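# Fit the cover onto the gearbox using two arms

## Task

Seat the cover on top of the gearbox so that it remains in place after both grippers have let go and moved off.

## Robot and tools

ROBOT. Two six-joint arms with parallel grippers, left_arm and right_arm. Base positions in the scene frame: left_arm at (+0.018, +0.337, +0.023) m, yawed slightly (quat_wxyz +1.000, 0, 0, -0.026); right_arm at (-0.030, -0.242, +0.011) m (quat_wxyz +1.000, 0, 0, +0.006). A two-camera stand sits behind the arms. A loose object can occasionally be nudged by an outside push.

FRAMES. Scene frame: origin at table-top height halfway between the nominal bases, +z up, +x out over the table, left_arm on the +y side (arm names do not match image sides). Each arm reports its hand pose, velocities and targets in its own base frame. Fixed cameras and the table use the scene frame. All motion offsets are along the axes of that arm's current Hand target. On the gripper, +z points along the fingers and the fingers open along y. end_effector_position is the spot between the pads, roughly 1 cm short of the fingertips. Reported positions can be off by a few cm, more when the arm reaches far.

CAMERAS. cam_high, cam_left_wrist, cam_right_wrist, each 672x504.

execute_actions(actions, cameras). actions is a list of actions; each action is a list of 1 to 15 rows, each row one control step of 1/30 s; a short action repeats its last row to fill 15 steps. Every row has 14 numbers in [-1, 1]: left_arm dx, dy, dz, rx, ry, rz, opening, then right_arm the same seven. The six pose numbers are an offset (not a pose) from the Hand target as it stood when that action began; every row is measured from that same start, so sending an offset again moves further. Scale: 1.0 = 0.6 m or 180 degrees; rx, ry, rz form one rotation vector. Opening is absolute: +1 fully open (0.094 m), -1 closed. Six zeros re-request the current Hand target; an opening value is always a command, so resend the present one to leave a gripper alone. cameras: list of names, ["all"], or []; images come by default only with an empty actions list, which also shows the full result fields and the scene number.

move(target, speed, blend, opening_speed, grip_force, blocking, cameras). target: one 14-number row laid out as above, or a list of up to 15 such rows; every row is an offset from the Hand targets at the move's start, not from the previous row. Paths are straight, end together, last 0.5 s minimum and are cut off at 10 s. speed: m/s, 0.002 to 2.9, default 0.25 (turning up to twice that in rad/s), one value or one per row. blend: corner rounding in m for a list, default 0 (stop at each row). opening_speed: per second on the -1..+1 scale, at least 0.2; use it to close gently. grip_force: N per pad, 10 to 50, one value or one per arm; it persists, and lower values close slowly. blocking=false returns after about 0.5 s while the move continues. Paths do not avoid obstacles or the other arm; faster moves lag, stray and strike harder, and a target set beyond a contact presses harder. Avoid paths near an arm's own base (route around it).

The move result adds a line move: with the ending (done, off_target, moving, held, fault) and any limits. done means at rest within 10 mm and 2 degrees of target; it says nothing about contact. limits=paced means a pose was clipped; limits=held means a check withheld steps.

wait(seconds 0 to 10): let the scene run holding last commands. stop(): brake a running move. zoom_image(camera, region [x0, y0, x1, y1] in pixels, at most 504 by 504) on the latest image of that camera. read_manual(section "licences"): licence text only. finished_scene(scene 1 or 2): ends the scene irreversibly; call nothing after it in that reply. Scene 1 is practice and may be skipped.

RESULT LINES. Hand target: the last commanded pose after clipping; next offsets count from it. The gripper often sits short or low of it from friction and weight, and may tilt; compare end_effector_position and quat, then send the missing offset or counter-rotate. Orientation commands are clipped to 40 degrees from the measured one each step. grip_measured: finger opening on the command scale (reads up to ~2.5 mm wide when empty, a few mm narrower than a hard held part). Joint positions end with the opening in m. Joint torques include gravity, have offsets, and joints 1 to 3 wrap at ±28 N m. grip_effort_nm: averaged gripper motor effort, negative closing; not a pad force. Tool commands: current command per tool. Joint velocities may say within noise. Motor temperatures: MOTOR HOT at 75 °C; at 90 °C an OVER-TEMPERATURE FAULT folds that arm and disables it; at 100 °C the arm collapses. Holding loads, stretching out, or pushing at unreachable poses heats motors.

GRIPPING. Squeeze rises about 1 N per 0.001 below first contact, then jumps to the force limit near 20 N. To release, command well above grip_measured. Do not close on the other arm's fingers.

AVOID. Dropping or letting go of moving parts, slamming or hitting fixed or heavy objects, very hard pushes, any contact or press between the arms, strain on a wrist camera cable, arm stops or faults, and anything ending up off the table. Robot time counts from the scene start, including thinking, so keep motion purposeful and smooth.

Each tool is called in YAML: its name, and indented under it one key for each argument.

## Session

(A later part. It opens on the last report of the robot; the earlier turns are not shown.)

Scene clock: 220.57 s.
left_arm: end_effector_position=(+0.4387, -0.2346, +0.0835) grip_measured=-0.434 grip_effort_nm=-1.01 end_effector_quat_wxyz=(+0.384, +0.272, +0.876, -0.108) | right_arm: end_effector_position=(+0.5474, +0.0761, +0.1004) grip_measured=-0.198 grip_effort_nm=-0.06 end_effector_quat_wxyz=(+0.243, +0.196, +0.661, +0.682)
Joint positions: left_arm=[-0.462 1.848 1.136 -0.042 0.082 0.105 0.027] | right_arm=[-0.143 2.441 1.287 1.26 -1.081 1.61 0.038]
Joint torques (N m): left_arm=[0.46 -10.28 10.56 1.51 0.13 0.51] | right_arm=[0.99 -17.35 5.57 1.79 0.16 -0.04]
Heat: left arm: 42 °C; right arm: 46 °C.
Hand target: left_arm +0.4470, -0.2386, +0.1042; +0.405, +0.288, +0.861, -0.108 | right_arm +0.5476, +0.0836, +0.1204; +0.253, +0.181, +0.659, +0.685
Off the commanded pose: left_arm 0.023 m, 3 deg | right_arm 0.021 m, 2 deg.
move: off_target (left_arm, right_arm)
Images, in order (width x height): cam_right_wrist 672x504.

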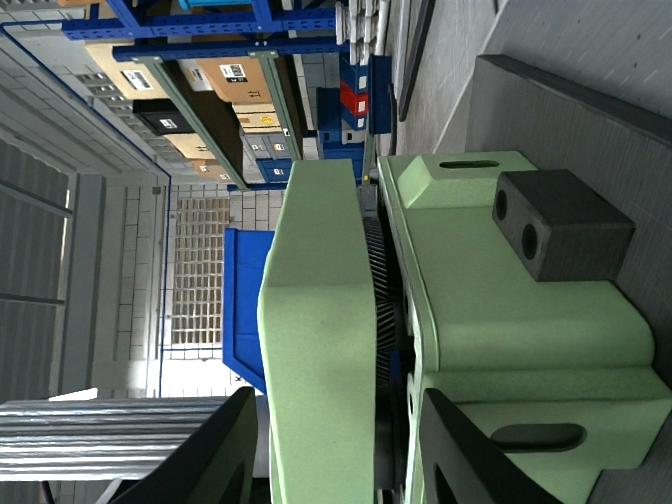

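move:
  target: [0,0,0,0,0,0,-1,-0.0025,0.0153,0.0177,0,0,0,-0.2]
  speed: 0.12
  cameras: ["cam_right_wrist"]

Scene clock: 221.93 s.
left_arm: end_effector_position=(+0.4387, -0.2346, +0.0835) grip_measured=-0.434 grip_effort_nm=-1.01 end_effector_quat_wxyz=(+0.384, +0.272, +0.876, -0.108) | right_arm: end_effector_position=(+0.5488, +0.0763, +0.1008) grip_measured=-0.198 grip_effort_nm=-0.07 end_effector_quat_wxyz=(+0.233, +0.209, +0.663, +0.680)
Joint positions: left_arm=[-0.462 1.848 1.136 -0.042 0.082 0.105 0.027] | right_arm=[-0.142 2.425 1.287 1.21 -1.076 1.61 0.038]
Joint torques (N m): left_arm=[0.43 -10.24 10.58 1.5 0.12 0.51] | right_arm=[2.29 -17.68 7.68 1.91 0.3 -0.06]
Heat: left arm: 42 °C; right arm: 46 °C.
Hand target: left_arm +0.4470, -0.2386, +0.1042; +0.405, +0.288, +0.861, -0.108 | right_arm +0.5540, +0.0914, +0.1303; +0.253, +0.181, +0.659, +0.685
Off the commanded pose: left_arm 0.023 m, 3 deg | right_arm 0.034 m, 4 deg.
move: off_target (left_arm, right_arm)
Images, in order (width x height): cam_right_wrist 672x504.

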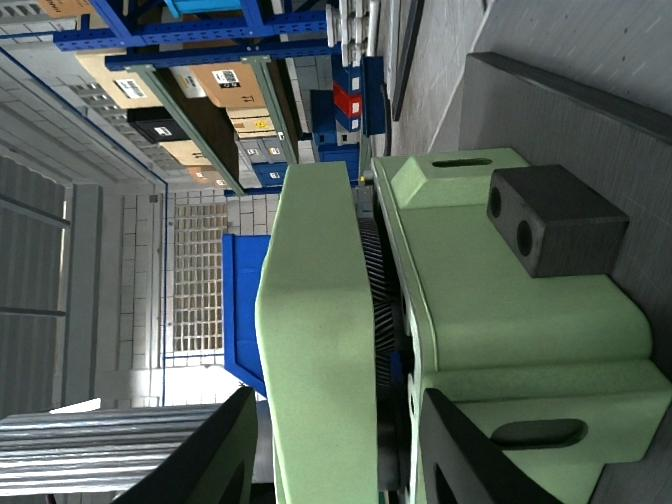

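move:
  target: [0,0,0,0,0,0,-1,-0.0053,-0.008,-0.0453,0,0,0,-0.2]
  speed: 0.12
  cameras: ["cam_right_wrist"]

Scene clock: 223.63 s.
left_arm: end_effector_position=(+0.4387, -0.2346, +0.0835) grip_measured=-0.434 grip_effort_nm=-1.01 end_effector_quat_wxyz=(+0.384, +0.272, +0.876, -0.108) | right_arm: end_effector_position=(+0.5443, +0.0691, +0.1004) grip_measured=-0.198 grip_effort_nm=-0.07 end_effector_quat_wxyz=(+0.236, +0.204, +0.662, +0.681)
Joint positions: left_arm=[-0.462 1.848 1.136 -0.042 0.082 0.105 0.027] | right_arm=[-0.16 2.425 1.273 1.238 -1.097 1.613 0.038]
Joint torques (N m): left_arm=[0.46 -10.29 10.66 1.51 0.13 0.52] | right_arm=[-0.62 -17.43 5.2 2.1 -0.08 0.01]
Heat: left arm: 42 °C; right arm: 47 °C.
Hand target: left_arm +0.4470, -0.2386, +0.1042; +0.405, +0.288, +0.861, -0.108 | right_arm +0.5413, +0.0676, +0.1239; +0.253, +0.181, +0.659, +0.685
Off the commanded pose: left_arm 0.023 m, 3 deg | right_arm 0.024 m, 3 deg.
move: off_target (left_arm, right_arm)
Images, in order (width x height): cam_right_wrist 672x504.

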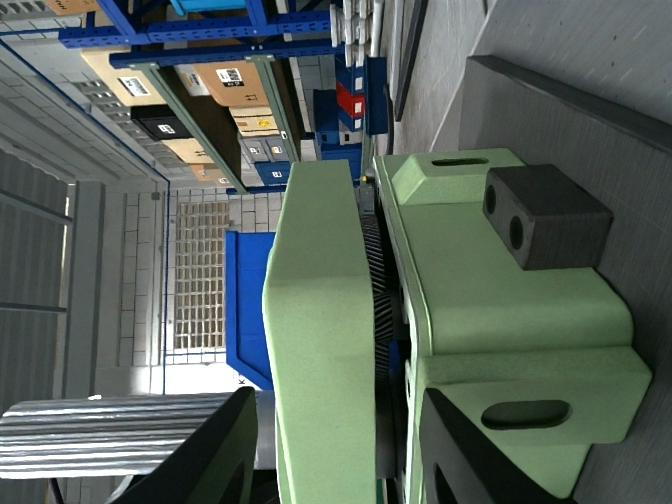

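move:
  target:
    - [0,0,0,0,0,0,-1,-0.0019,0.0215,0.0014,0,0,0,-0.2]
    - [0,0,0,0,0,0,-1,0.0021,-0.024,-0.0016,0,0,0,-0.2]
  speed: 0.12
  cameras: ["cam_right_wrist"]

Scene clock: 225.97 s.
left_arm: end_effector_position=(+0.4387, -0.2346, +0.0835) grip_measured=-0.434 grip_effort_nm=-1.01 end_effector_quat_wxyz=(+0.384, +0.272, +0.876, -0.108) | right_arm: end_effector_position=(+0.5436, +0.0693, +0.1088) grip_measured=-0.198 grip_effort_nm=-0.06 end_effector_quat_wxyz=(+0.249, +0.190, +0.659, +0.683)
Joint positions: left_arm=[-0.462 1.848 1.136 -0.042 0.082 0.105 0.027] | right_arm=[-0.16 2.42 1.273 1.274 -1.098 1.616 0.038]
Joint torques (N m): left_arm=[0.46 -10.22 10.59 1.5 0.12 0.51] | right_arm=[-0.66 -12.86 5.41 2.09 -0.06 -0.02]
Heat: left arm: 43 °C; right arm: 47 °C.
Hand target: left_arm +0.4470, -0.2386, +0.1042; +0.405, +0.288, +0.861, -0.108 | right_arm +0.5413, +0.0676, +0.1096; +0.253, +0.181, +0.659, +0.685
Off the commanded pose: left_arm 0.023 m, 3 deg | right_arm 0.003 m, 1 deg.
move: off_target (left_arm)
Images, in order (width x height): cam_right_wrist 672x504.

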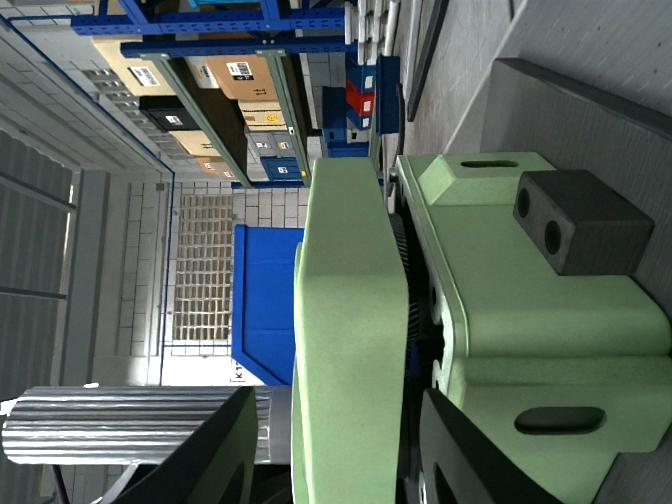

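move:
  target: [0,0,0,0,0,0,-1,0.0018,-0.01,0.0638,0,0,0,-0.2]
  speed: 0.08
  cameras: ["cam_right_wrist","cam_high"]

zoom_image:
  camera: "cam_right_wrist"
  region: [200, 280, 520, 504]

Scene clock: 228.03 s.
left_arm: end_effector_position=(+0.4387, -0.2346, +0.0835) grip_measured=-0.434 grip_effort_nm=-1.01 end_effector_quat_wxyz=(+0.384, +0.272, +0.876, -0.108) | right_arm: end_effector_position=(+0.5586, +0.0976, +0.1087) grip_measured=-0.198 grip_effort_nm=-0.06 end_effector_quat_wxyz=(+0.250, +0.180, +0.658, +0.687)
Joint positions: left_arm=[-0.462 1.848 1.136 -0.042 0.082 0.105 0.027] | right_arm=[-0.096 2.459 1.347 1.25 -1.046 1.608 0.038]
Joint torques (N m): left_arm=[0.44 -10.24 10.54 1.5 0.12 0.5] | right_arm=[0.2 -12.4 7.82 1.69 0.2 -0.14]
Heat: left arm: 43 °C; right arm: 47 °C.
Hand target: left_arm +0.4470, -0.2386, +0.1042; +0.405, +0.288, +0.861, -0.108 | right_arm +0.5634, +0.0992, +0.1061; +0.253, +0.181, +0.659, +0.685
Off the commanded pose: left_arm 0.023 m, 3 deg | right_arm 0.006 m, 0 deg.
move: off_target (left_arm)
Images, in order (width x height): cam_high 672x504, cam_right_wrist 672x504.

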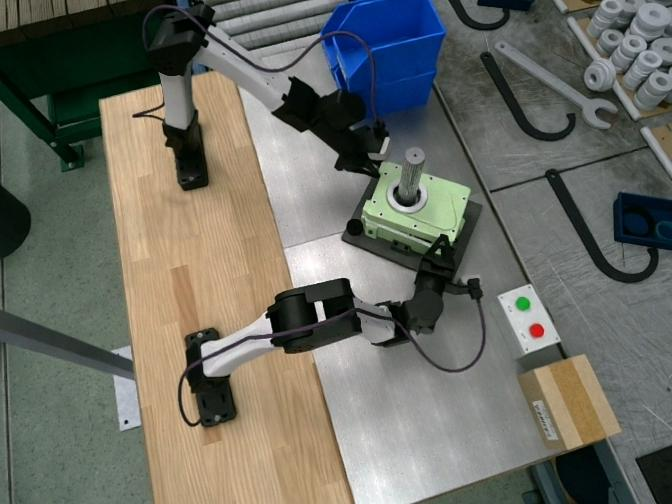

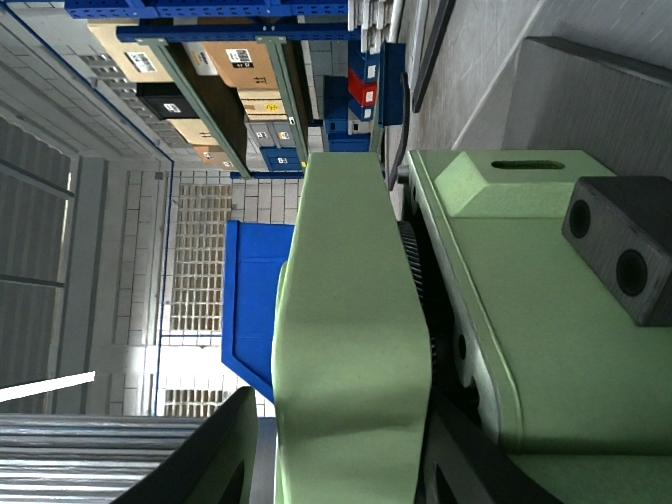

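Scaled by 1.575 from the camera's 672x504 image, which has a finer 960x720 frame.

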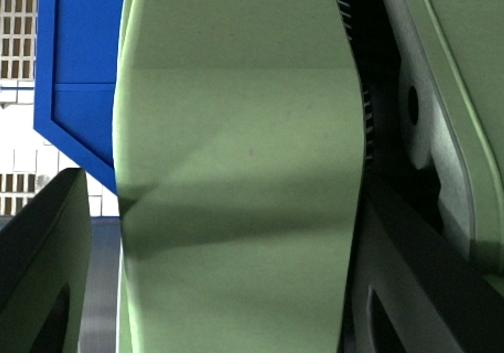

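move:
  target:
    - [0,0,0,0,0,0,-1,-0.0007,-0.0007,0.0099,0,0,0,-0.2]
    - [0,0,0,0,0,0,-1,-0.0007,-0.0007,0.0099,0,0,0,-0.6]
  speed: 0.08
  opening_speed: 0.5
  cameras: ["cam_right_wrist","cam_high"]

zoom_image:
  camera: "cam_right_wrist"
  region: [200, 280, 520, 504]

Scene clock: 230.57 s.
left_arm: end_effector_position=(+0.4387, -0.2345, +0.0834) grip_measured=-0.434 grip_effort_nm=-1.01 end_effector_quat_wxyz=(+0.384, +0.272, +0.876, -0.108) | right_arm: end_effector_position=(+0.5632, +0.1007, +0.1063) grip_measured=-0.360 grip_effort_nm=-1.01 end_effector_quat_wxyz=(+0.251, +0.183, +0.659, +0.685)
Joint positions: left_arm=[-0.462 1.848 1.136 -0.042 0.082 0.105 0.027] | right_arm=[-0.087 2.47 1.365 1.231 -1.032 1.6 0.03]
Joint torques (N m): left_arm=[0.44 -10.29 10.59 1.52 0.12 0.52] | right_arm=[0.39 -12.78 7.86 1.77 0.16 -0.08]
Heat: left arm: 43 °C; right arm: 47 °C.
Hand target: left_arm +0.4470, -0.2386, +0.1042; +0.405, +0.287, +0.861, -0.108 | right_arm +0.5672, +0.1038, +0.1059; +0.253, +0.181, +0.659, +0.685
Off the commanded pose: left_arm 0.023 m, 3 deg | right_arm 0.005 m, 0 deg.
move: off_target (left_arm)
Images, in order (width x height): cam_high 672x504, cam_right_wrist 672x504.

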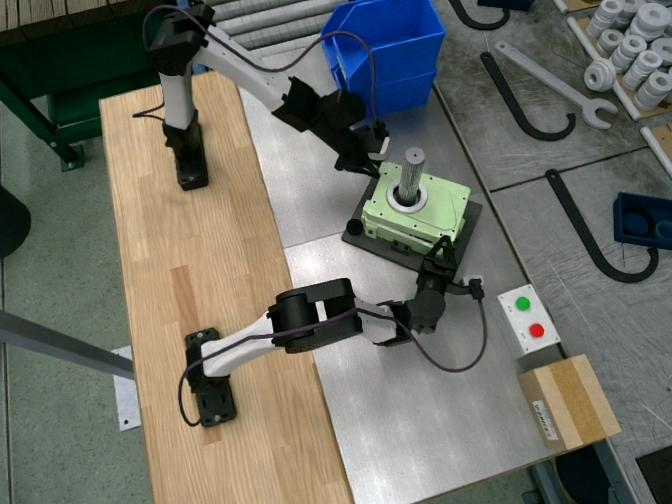

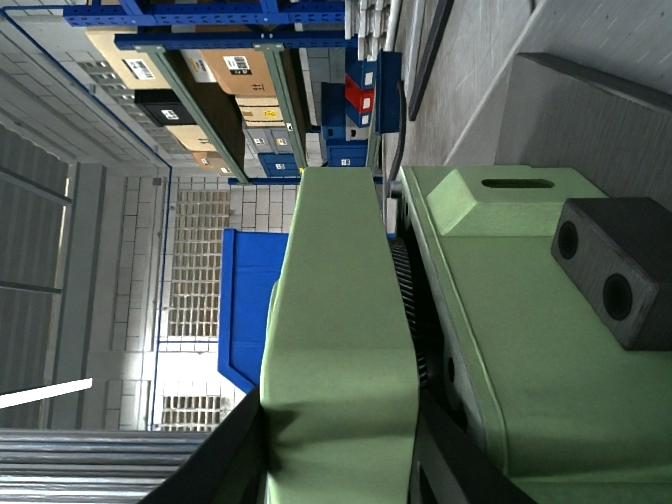

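Scaled by 1.575 from the camera's 672x504 image, which has a finer 960x720 frame.

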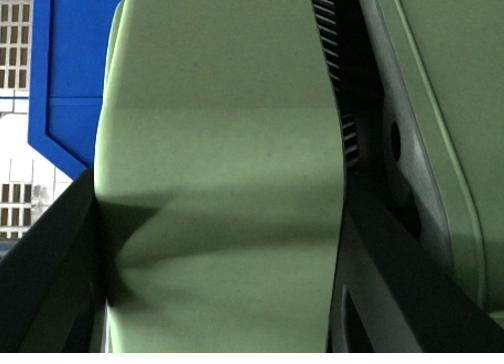

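wait:
  seconds: 0
  cameras: ["cam_left_wrist","cam_high"]

zoom_image:
  camera: "cam_left_wrist"
  region: [420, 340, 672, 504]

zoom_image:
  camera: "cam_high"
  region: [365, 140, 485, 260]

Scene clock: 231.07 s.
left_arm: end_effector_position=(+0.4387, -0.2345, +0.0834) grip_measured=-0.434 grip_effort_nm=-1.01 end_effector_quat_wxyz=(+0.384, +0.272, +0.876, -0.108) | right_arm: end_effector_position=(+0.5632, +0.1007, +0.1063) grip_measured=-0.360 grip_effort_nm=-1.01 end_effector_quat_wxyz=(+0.251, +0.183, +0.659, +0.685)
Joint positions: left_arm=[-0.462 1.848 1.136 -0.042 0.082 0.105 0.027] | right_arm=[-0.087 2.47 1.365 1.231 -1.032 1.6 0.03]
Joint torques (N m): left_arm=[0.47 -10.25 10.59 1.5 0.11 0.52] | right_arm=[0.4 -12.78 7.86 1.76 0.17 -0.09]
Heat: left arm: 43 °C; right arm: 47 °C.
Hand target: left_arm +0.4470, -0.2386, +0.1042; +0.405, +0.287, +0.861, -0.108 | right_arm +0.5672, +0.1038, +0.1059; +0.253, +0.181, +0.659, +0.685
Tool commands: left_gripper/opening=-1.0 right_gripper/opening=-0.6
Off the commanded pose: left_arm 0.023 m, 3 deg | right_arm 0.005 m, 0 deg.
Images, in order (width x height): cam_high 672x504, cam_left_wrist 672x504.

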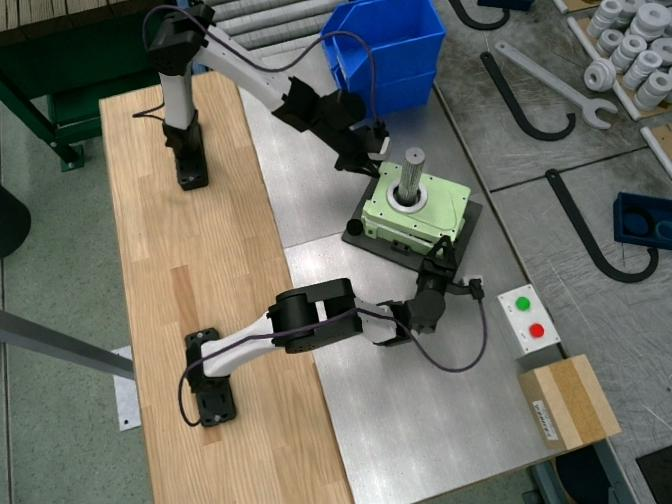

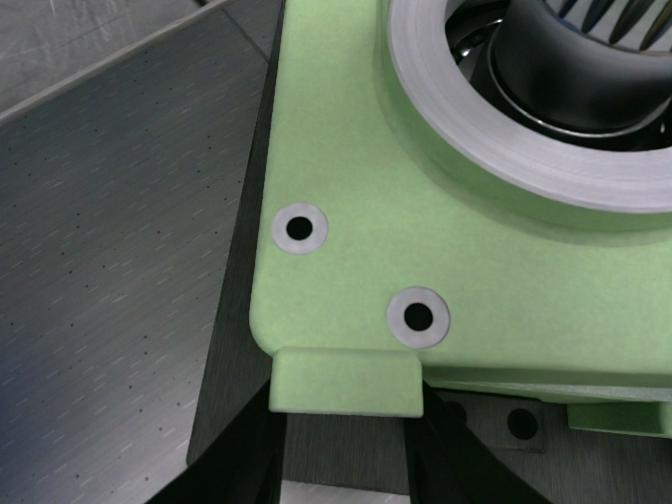

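Scaled by 2.000 from the camera's 672x504 image, which has a finer 960x720 frame.

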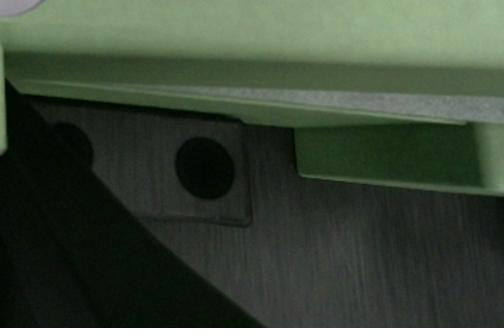

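Scaled by 4.200 from the camera's 672x504 image, which has a finer 960x720 frame.

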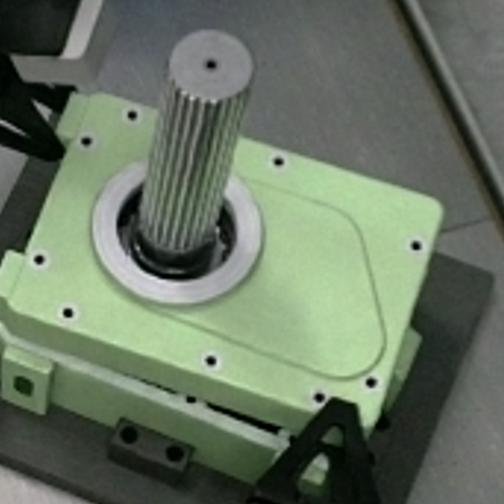

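zoom_image:
  camera: "cam_high"
  region: [380, 140, 440, 220]

Scaled by 6.300 from the camera's 672x504 image, which has a finer 960x720 frame.

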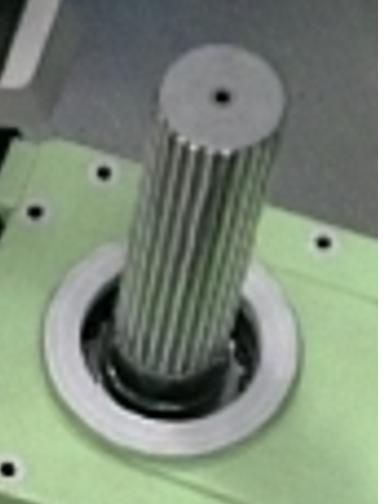

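move:
  target: [-0.0158,0.0187,-0.0108,0.0109,-0.0007,0.0093,-1,-0.0001,0.0736,0.0026,0.0012,-0.0142,-0.0009,-1]
  speed: 0.06
  cameras: ["cam_left_wrist","cam_right_wrist"]

Scene clock: 236.10 s.
left_arm: end_effector_position=(+0.4435, -0.2302, +0.0925) grip_measured=-0.434 grip_effort_nm=-1.01 end_effector_quat_wxyz=(+0.376, +0.282, +0.874, -0.124) | right_arm: end_effector_position=(+0.5635, +0.1013, +0.1100) grip_measured=-0.361 grip_effort_nm=-1.01 end_effector_quat_wxyz=(+0.241, +0.225, +0.662, +0.673)
Joint positions: left_arm=[-0.428 1.848 1.182 -0.102 0.147 0.134 0.027] | right_arm=[-0.077 2.401 1.318 1.123 -0.976 1.586 0.03]
Joint torques (N m): left_arm=[1.32 -10.63 10.88 1.49 0.15 0.85] | right_arm=[0.42 -20.41 6.35 2.02 0.11 -0.06]
Heat: left arm: 44 °C; right arm: 47 °C.
Hand target: left_arm +0.4542, -0.2306, +0.1162; +0.402, +0.307, +0.855, -0.117 | right_arm +0.5634, +0.1047, +0.1501; +0.268, +0.196, +0.655, +0.679
Off the commanded pose: left_arm 0.026 m, 5 deg | right_arm 0.040 m, 5 deg.
move: off_target (left_arm, right_arm)
Images, in order (width x height): cam_left_wrist 672x504, cam_right_wrist 672x504.

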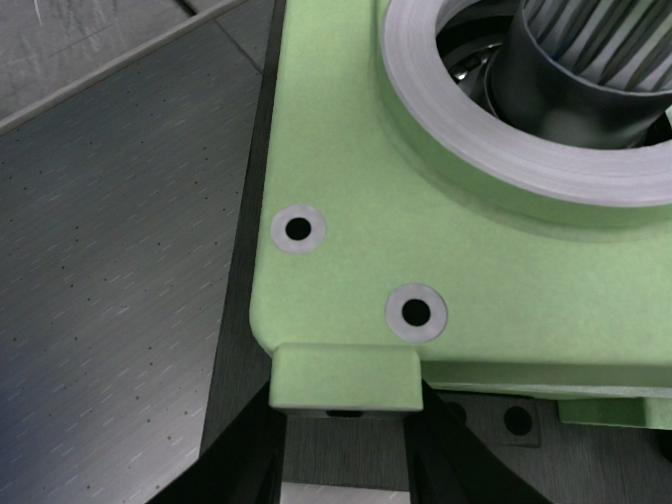

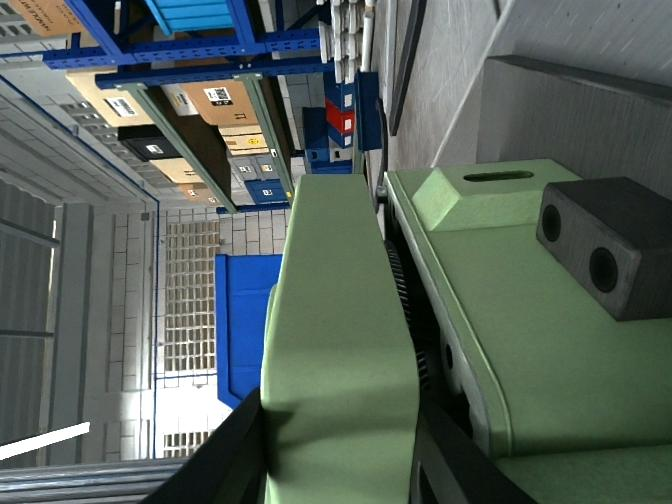

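zoom_image:
  camera: "cam_left_wrist"
  region: [420, 340, 672, 444]

Scaled by 2.000 from the camera's 672x504 image, which has a finer 960x720 frame.

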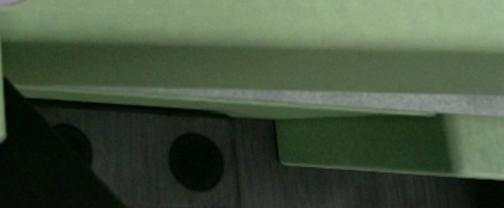

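zoom_image:
  camera: "cam_left_wrist"
  region: [420, 350, 546, 444]

zoom_image:
  camera: "cam_left_wrist"
  region: [546, 350, 672, 444]

Scaled by 4.000 from the camera's 672x504 image, which has a finer 960x720 frame.

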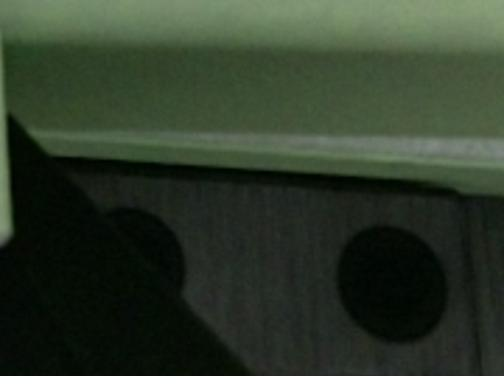

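Scaled by 4.000 from the camera's 672x504 image, which has a finer 960x720 frame.

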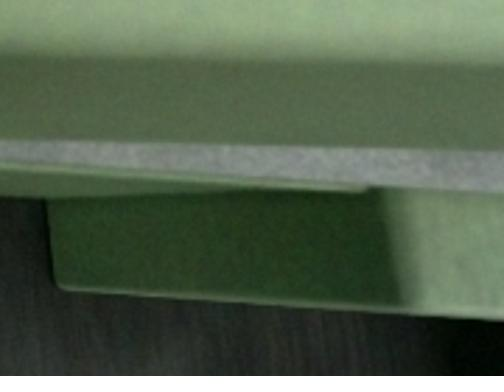

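wait:
  seconds: 0
  cameras: ["cam_high"]

zoom_image:
  camera: "cam_high"
  region: [365, 140, 485, 260]

zoom_image:
  camera: "cam_high"
  region: [355, 205, 405, 242]

zoom_image:
  camera: "cam_high"
  region: [400, 205, 475, 261]

Scene clock: 239.37 s.
left_arm: end_effector_position=(+0.4435, -0.2302, +0.0924) grip_measured=-0.434 grip_effort_nm=-1.01 end_effector_quat_wxyz=(+0.376, +0.282, +0.874, -0.124) | right_arm: end_effector_position=(+0.5635, +0.1013, +0.1099) grip_measured=-0.361 grip_effort_nm=-1.01 end_effector_quat_wxyz=(+0.241, +0.225, +0.662, +0.673)
Joint positions: left_arm=[-0.428 1.848 1.182 -0.102 0.147 0.134 0.027] | right_arm=[-0.077 2.401 1.318 1.122 -0.976 1.586 0.03]
Joint torques (N m): left_arm=[1.24 -10.65 10.86 1.5 0.16 0.84] | right_arm=[0.38 -20.4 6.35 2.01 0.11 -0.05]
Motor temperatures (°C): left_arm=[21 38 44 38 22 22 23] | right_arm=[23 50 33 33 20 18 20]
Heat: left arm: 44 °C; right arm: 50 °C.
Hand target: left_arm +0.4542, -0.2306, +0.1161; +0.402, +0.307, +0.855, -0.117 | right_arm +0.5634, +0.1047, +0.1500; +0.268, +0.196, +0.655, +0.679
Tool commands: left_gripper/opening=-1.0 right_gripper/opening=-1.0
Off the commanded pose: left_arm 0.026 m, 5 deg | right_arm 0.040 m, 5 deg.
Images, in order (width x height): cam_high 672x504.

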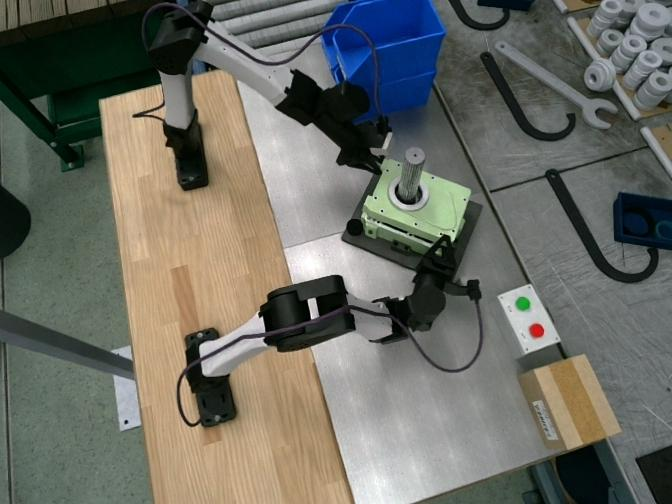

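Scaled by 4.200 from the camera's 672x504 image, which has a finer 960x720 frame.

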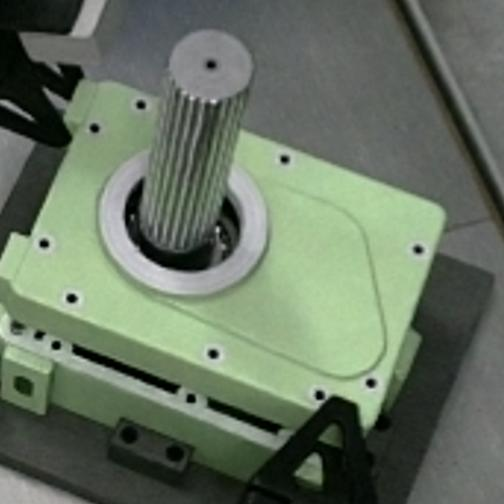

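Scaled by 10.080 from the camera's 672x504 image, which has a finer 960x720 frame.

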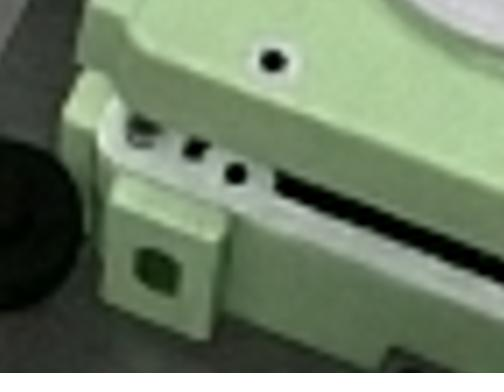

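Scaled by 6.720 from the camera's 672x504 image, which has a finer 960x720 frame.

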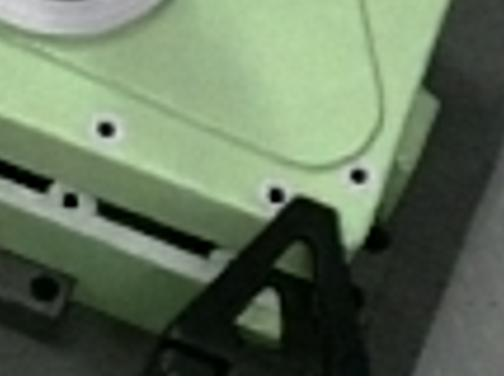

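zoom_image:
  camera: "cam_high"
  region: [380, 140, 440, 220]

Scaled by 6.300 from the camera's 672x504 image, which has a finer 960x720 frame.

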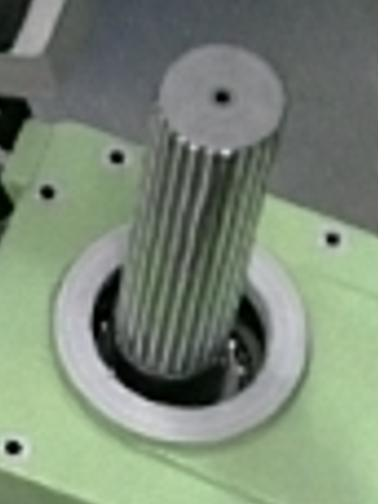

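wait:
  seconds: 0
  cameras: ["cam_left_wrist"]

zoom_image:
  camera: "cam_left_wrist"
  region: [360, 0, 672, 234]

Scene clock: 256.57 s.
left_arm: end_effector_position=(+0.4435, -0.2302, +0.0924) grip_measured=-0.434 grip_effort_nm=-1.01 end_effector_quat_wxyz=(+0.376, +0.282, +0.874, -0.124) | right_arm: end_effector_position=(+0.5635, +0.1013, +0.1099) grip_measured=-0.361 grip_effort_nm=-1.02 end_effector_quat_wxyz=(+0.241, +0.225, +0.662, +0.673)
Joint positions: left_arm=[-0.428 1.848 1.182 -0.102 0.147 0.134 0.027] | right_arm=[-0.077 2.401 1.318 1.122 -0.976 1.586 0.03]
Joint torques (N m): left_arm=[1.31 -10.58 10.89 1.5 0.16 0.84] | right_arm=[0.4 -20.42 6.37 2.01 0.11 -0.06]
Motor temperatures (°C): left_arm=[21 39 44 37 22 22 23] | right_arm=[23 61 32 34 20 18 21]
Heat: left arm: 44 °C; right arm: 61 °C.
Hand target: left_arm +0.4542, -0.2306, +0.1161; +0.402, +0.307, +0.855, -0.117 | right_arm +0.5634, +0.1047, +0.1500; +0.268, +0.196, +0.655, +0.679
Tool commands: left_gripper/opening=-1.0 right_gripper/opening=-1.0
Off the commanded pose: left_arm 0.026 m, 5 deg | right_arm 0.040 m, 5 deg.
Images, in order (width x height): cam_left_wrist 672x504.

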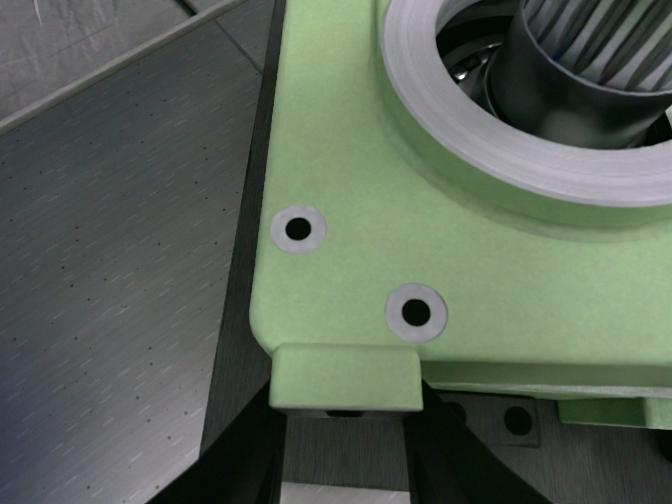

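Scaled by 1.615 from the camera's 672x504 image, which has a finer 960x720 frame.

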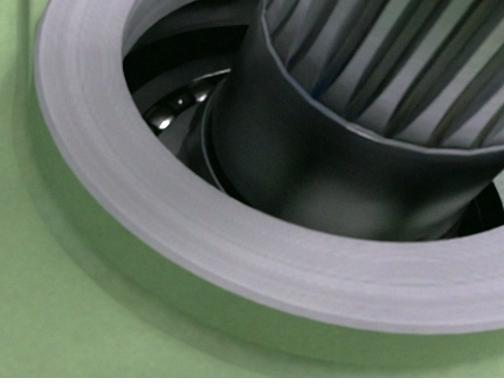

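move:
  target: [-0.001,-0.0127,0.0003,0.0085,-0.0005,0.0072,-1,0.0081,-0.0115,-0.0191,0.0009,-0.0111,-0.0007,-1]
  speed: 0.06
  cameras: ["cam_left_wrist","cam_right_wrist"]

zoom_image:
  camera: "cam_left_wrist"
  region: [360, 0, 672, 234]

zoom_image:
  camera: "cam_left_wrist"
  region: [420, 340, 672, 444]

Scene clock: 260.97 s.
left_arm: end_effector_position=(+0.4430, -0.2309, +0.0925) grip_measured=-0.434 grip_effort_nm=-1.01 end_effector_quat_wxyz=(+0.376, +0.288, +0.872, -0.124) | right_arm: end_effector_position=(+0.5624, +0.0968, +0.1101) grip_measured=-0.361 grip_effort_nm=-1.01 end_effector_quat_wxyz=(+0.264, +0.246, +0.654, +0.665)
Joint positions: left_arm=[-0.428 1.848 1.182 -0.103 0.151 0.145 0.027] | right_arm=[-0.072 2.376 1.264 1.149 -0.905 1.58 0.03]
Joint torques (N m): left_arm=[0.47 -10.73 10.81 1.49 0.35 0.92] | right_arm=[-0.47 -19 4.55 2.33 -0.37 -0.09]
Motor temperatures (°C): left_arm=[21 39 44 37 22 22 23] | right_arm=[23 63 32 34 20 18 21]
Heat: left arm: 44 °C; right arm: 63 °C.
Hand target: left_arm +0.4499, -0.2370, +0.1161; +0.400, +0.322, +0.849, -0.124 | right_arm +0.5533, +0.0988, +0.1421; +0.280, +0.208, +0.651, +0.674
Off the commanded pose: left_arm 0.025 m, 5 deg | right_arm 0.033 m, 5 deg.
move: off_target (left_arm, right_arm)
Images, in order (width x height): cam_left_wrist 672x504, cam_right_wrist 672x504.

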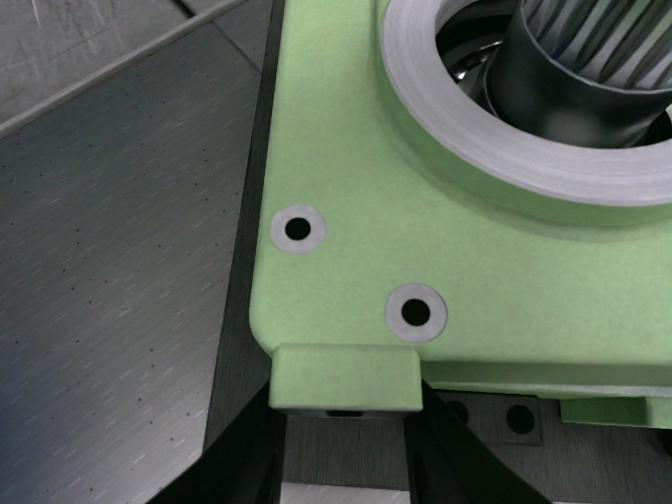

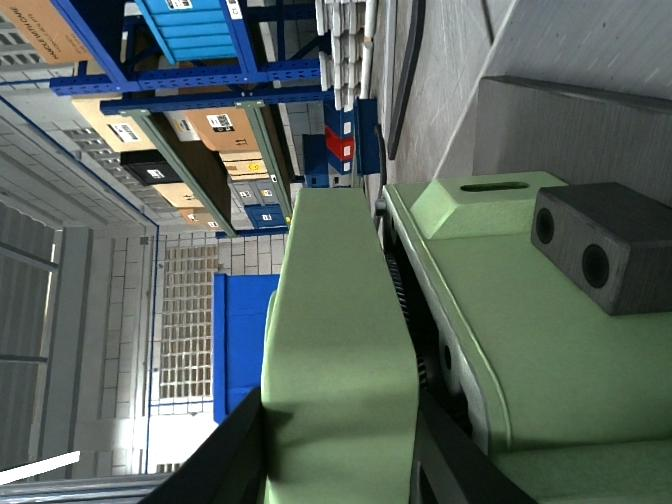

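Scaled by 1.615 from the camera's 672x504 image, which has a finer 960x720 frame.

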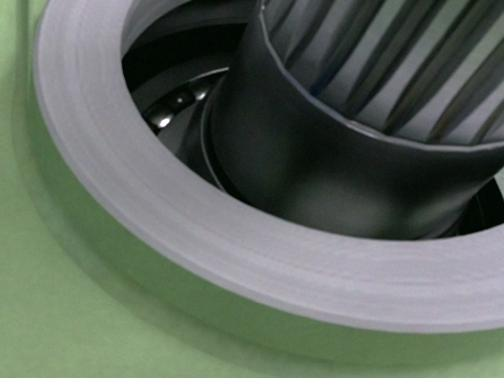

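Scaled by 2.000 from the camera's 672x504 image, which has a finer 960x720 frame.

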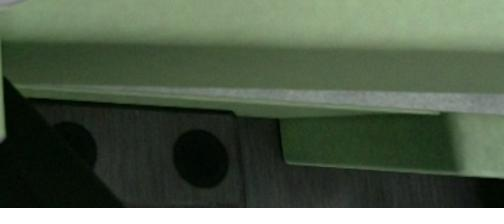

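move:
  target: [-0.0085,-0.0095,-0.0062,0,0,0,-1,-0.0022,0.0187,-0.0322,0,0,0,-1]
  speed: 0.06
  cameras: ["cam_left_wrist","cam_high"]

zoom_image:
  camera: "cam_left_wrist"
  region: [360, 0, 672, 234]

zoom_image:
  camera: "cam_high"
  region: [365, 140, 485, 260]

Scene clock: 263.40 s.
left_arm: end_effector_position=(+0.4403, -0.2354, +0.0937) grip_measured=-0.434 grip_effort_nm=-1.01 end_effector_quat_wxyz=(+0.372, +0.295, +0.871, -0.131) | right_arm: end_effector_position=(+0.5530, +0.0904, +0.1118) grip_measured=-0.361 grip_effort_nm=-1.01 end_effector_quat_wxyz=(+0.263, +0.252, +0.656, +0.661)
Joint positions: left_arm=[-0.433 1.848 1.191 -0.118 0.168 0.15 0.027] | right_arm=[-0.086 2.337 1.211 1.147 -0.911 1.575 0.03]
Joint torques (N m): left_arm=[-0.58 -11.82 10.88 1.43 0.05 0.73] | right_arm=[-2.18 -20.08 4.64 2.35 -0.72 -0.01]
Motor temperatures (°C): left_arm=[21 39 44 37 22 22 23] | right_arm=[23 62 32 34 20 18 21]
Heat: left arm: 44 °C; right arm: 62 °C.
Hand target: left_arm +0.4465, -0.2417, +0.1222; +0.400, +0.322, +0.849, -0.124 | right_arm +0.5406, +0.0834, +0.1521; +0.280, +0.207, +0.651, +0.674
Off the commanded pose: left_arm 0.030 m, 5 deg | right_arm 0.043 m, 6 deg.
move: off_target (left_arm, right_arm)
Images, in order (width x height): cam_high 672x504, cam_left_wrist 672x504.

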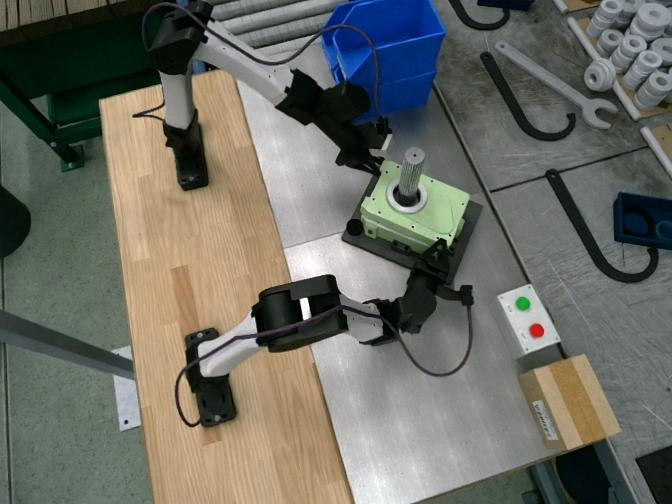

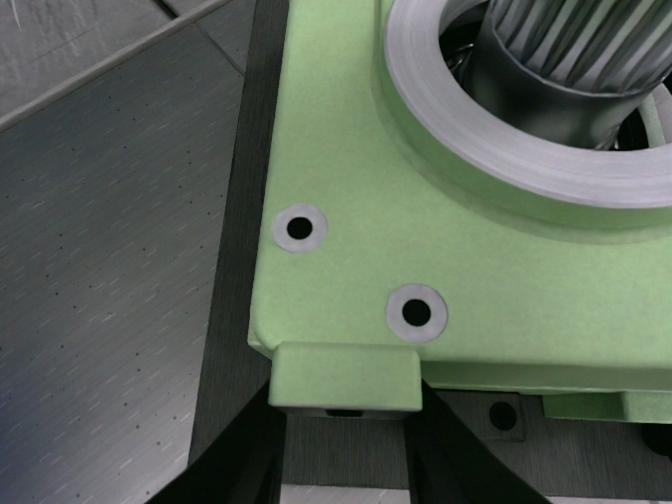

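Scaled by 1.615 from the camera's 672x504 image, which has a finer 960x720 frame.

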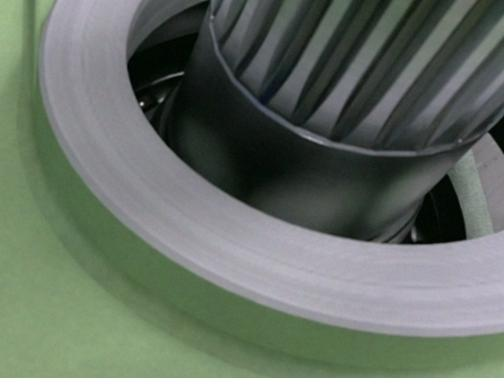

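Scaled by 4.200 from the camera's 672x504 image, which has a finer 960x720 frame.

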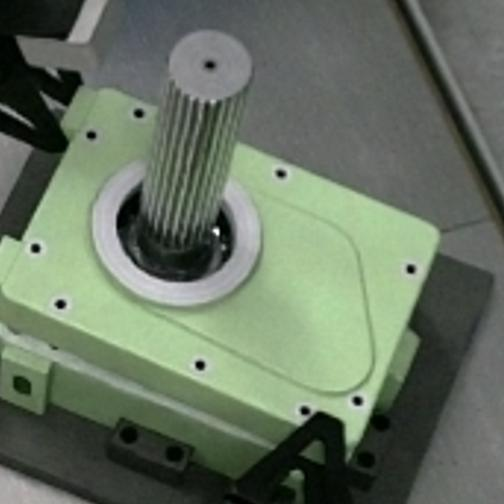

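zoom_image:
  camera: "cam_left_wrist"
  region: [420, 340, 672, 444]

zoom_image:
  camera: "cam_high"
  region: [360, 200, 460, 260]

Scaled by 2.000 from the camera's 672x504 image, which has a finer 960x720 frame.

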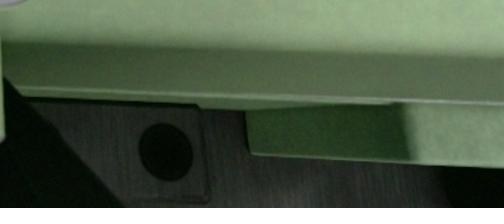

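Scaled by 5.040 from the camera's 672x504 image, which has a finer 960x720 frame.

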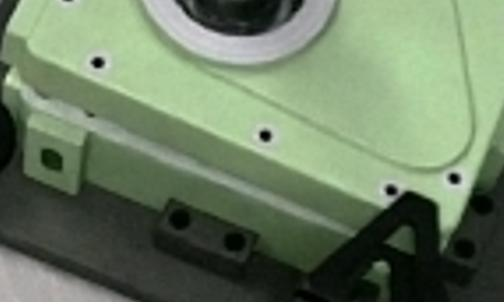

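move:
  target: [0.019,-0.0012,0.0162,0,0,0,-1,-0.0038,-0.0519,0.0189,0,0,0,-1]
  speed: 0.05
  cameras: ["cam_left_wrist","cam_high","cam_right_wrist"]

zoom_image:
  camera: "cam_left_wrist"
  region: [360, 0, 672, 234]

zoom_image:
  camera: "cam_high"
  region: [365, 140, 485, 260]

zoom_image:
  camera: "cam_left_wrist"
  region: [420, 340, 672, 444]

Scene clock: 267.63 s.
left_arm: end_effector_position=(+0.4406, -0.2353, +0.0925) grip_measured=-0.434 grip_effort_nm=-1.01 end_effector_quat_wxyz=(+0.371, +0.298, +0.870, -0.129) | right_arm: end_effector_position=(+0.5525, +0.0910, +0.1096) grip_measured=-0.361 grip_effort_nm=-1.01 end_effector_quat_wxyz=(+0.267, +0.239, +0.653, +0.667)
Joint positions: left_arm=[-0.433 1.851 1.191 -0.117 0.166 0.158 0.027] | right_arm=[-0.088 2.366 1.219 1.202 -0.926 1.585 0.03]
Joint torques (N m): left_arm=[-0.55 -10.1 7.83 1.9 0.06 0.65] | right_arm=[-0.8 -12.66 8.21 2.31 -0.35 -0.12]
Motor temperatures (°C): left_arm=[21 40 45 37 22 22 23] | right_arm=[23 61 31 35 20 18 21]
Heat: left arm: 45 °C; right arm: 61 °C.
Hand target: left_arm +0.4464, -0.2417, +0.1071; +0.400, +0.322, +0.849, -0.124 | right_arm +0.5530, +0.0904, +0.1220; +0.280, +0.207, +0.651, +0.674
Off the commanded pose: left_arm 0.017 m, 5 deg | right_arm 0.013 m, 4 deg.
move: off_target (left_arm, right_arm)

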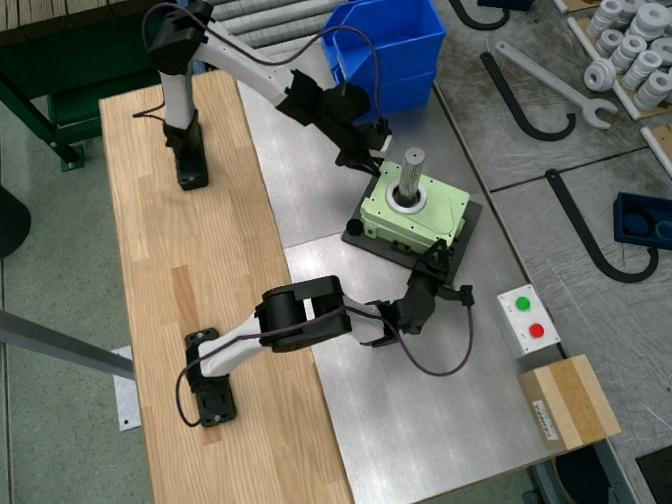

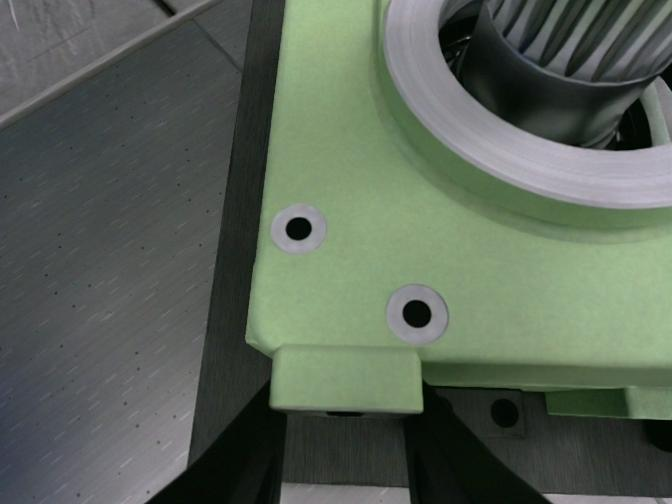

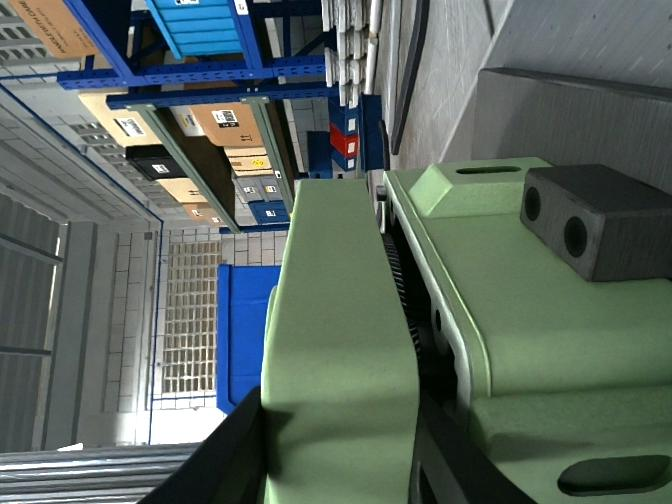

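Scaled by 1.615 from the camera's 672x504 image, which has a finer 960x720 frame.

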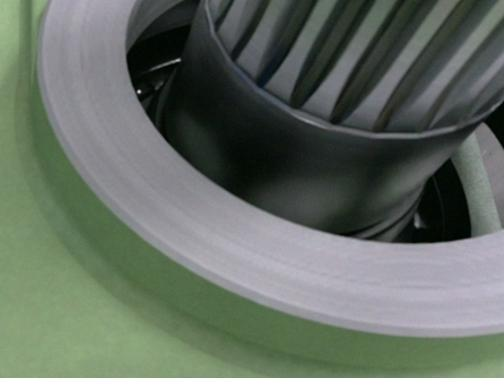

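Scaled by 4.200 from the camera's 672x504 image, which has a finer 960x720 frame.

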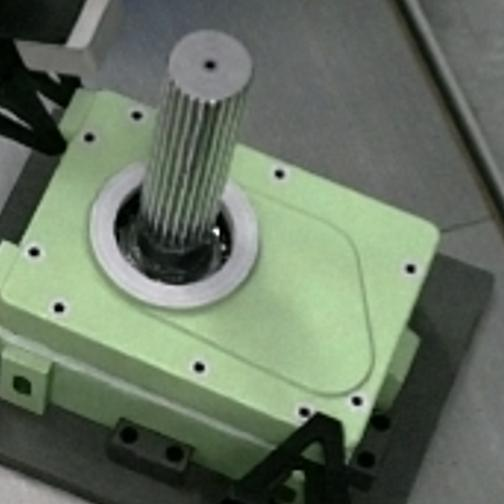

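Scaled by 2.000 from the camera's 672x504 image, which has a finer 960x720 frame.

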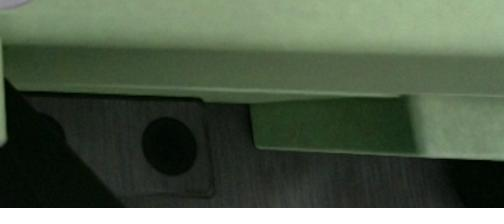

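move:
  target: [0.019,-0.0012,0.0162,0,0,0,-1,0.0021,-0.0249,-0.0016,0,0,0,-1]
  speed: 0.05
  cameras: ["cam_left_wrist","cam_right_wrist"]

zoom_image:
  camera: "cam_left_wrist"
  region: [420, 340, 672, 444]

zoom_image:
  camera: "cam_right_wrist"
  region: [320, 150, 520, 450]

Scene clock: 271.33 s.
left_arm: end_effector_position=(+0.4425, -0.2348, +0.0848) grip_measured=-0.434 grip_effort_nm=-1.01 end_effector_quat_wxyz=(+0.379, +0.303, +0.865, -0.123) | right_arm: end_effector_position=(+0.5533, +0.0917, +0.1048) grip_measured=-0.361 grip_effort_nm=-1.01 end_effector_quat_wxyz=(+0.277, +0.225, +0.649, +0.671)
Joint positions: left_arm=[-0.433 1.864 1.165 -0.063 0.158 0.173 0.027] | right_arm=[-0.087 2.406 1.234 1.265 -0.931 1.587 0.03]
Joint torques (N m): left_arm=[-0.43 -9.1 7.09 1.95 0.17 0.49] | right_arm=[-0.83 -12.12 7.28 2.1 -0.27 -0.11]
Motor temperatures (°C): left_arm=[21 40 45 38 22 22 23] | right_arm=[23 59 32 35 20 18 21]
Heat: left arm: 45 °C; right arm: 59 °C.
Hand target: left_arm +0.4463, -0.2418, +0.0922; +0.400, +0.322, +0.849, -0.124 | right_arm +0.5531, +0.0904, +0.1071; +0.280, +0.207, +0.651, +0.674
Off the commanded pose: left_arm 0.011 m, 4 deg | right_arm 0.003 m, 2 deg.
move: off_target (left_arm)
Images, in order (width x height): cam_left_wrist 672x504, cam_right_wrist 672x504.

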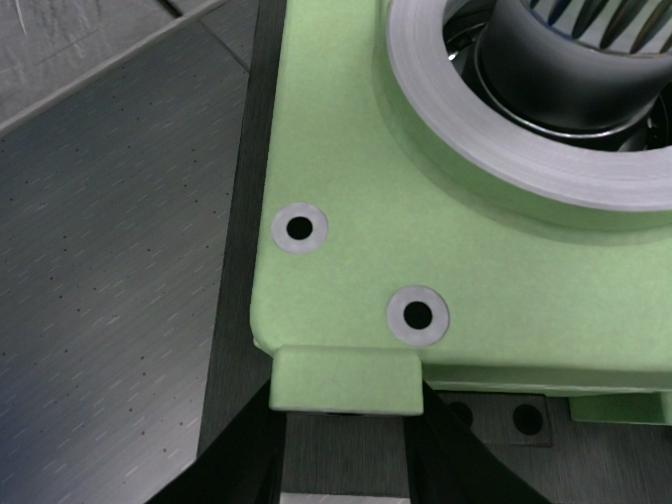

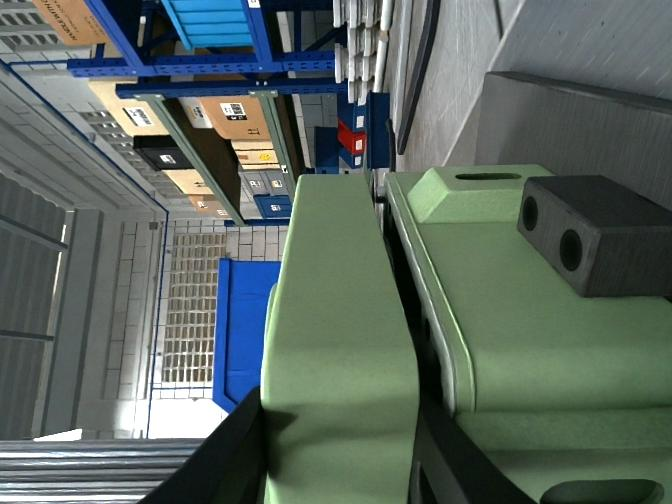

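Scaled by 2.000 from the camera's 672x504 image, which has a finer 960x720 frame.

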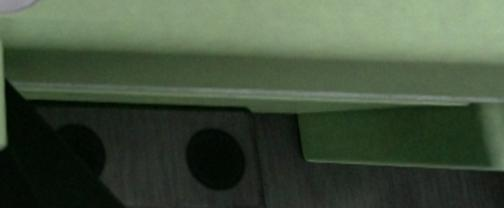

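Scaled by 1.680 from the camera's 672x504 image, which has a finer 960x720 frame.

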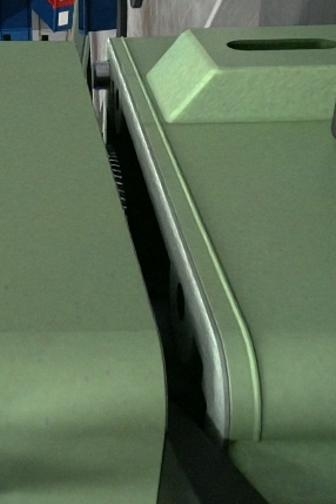

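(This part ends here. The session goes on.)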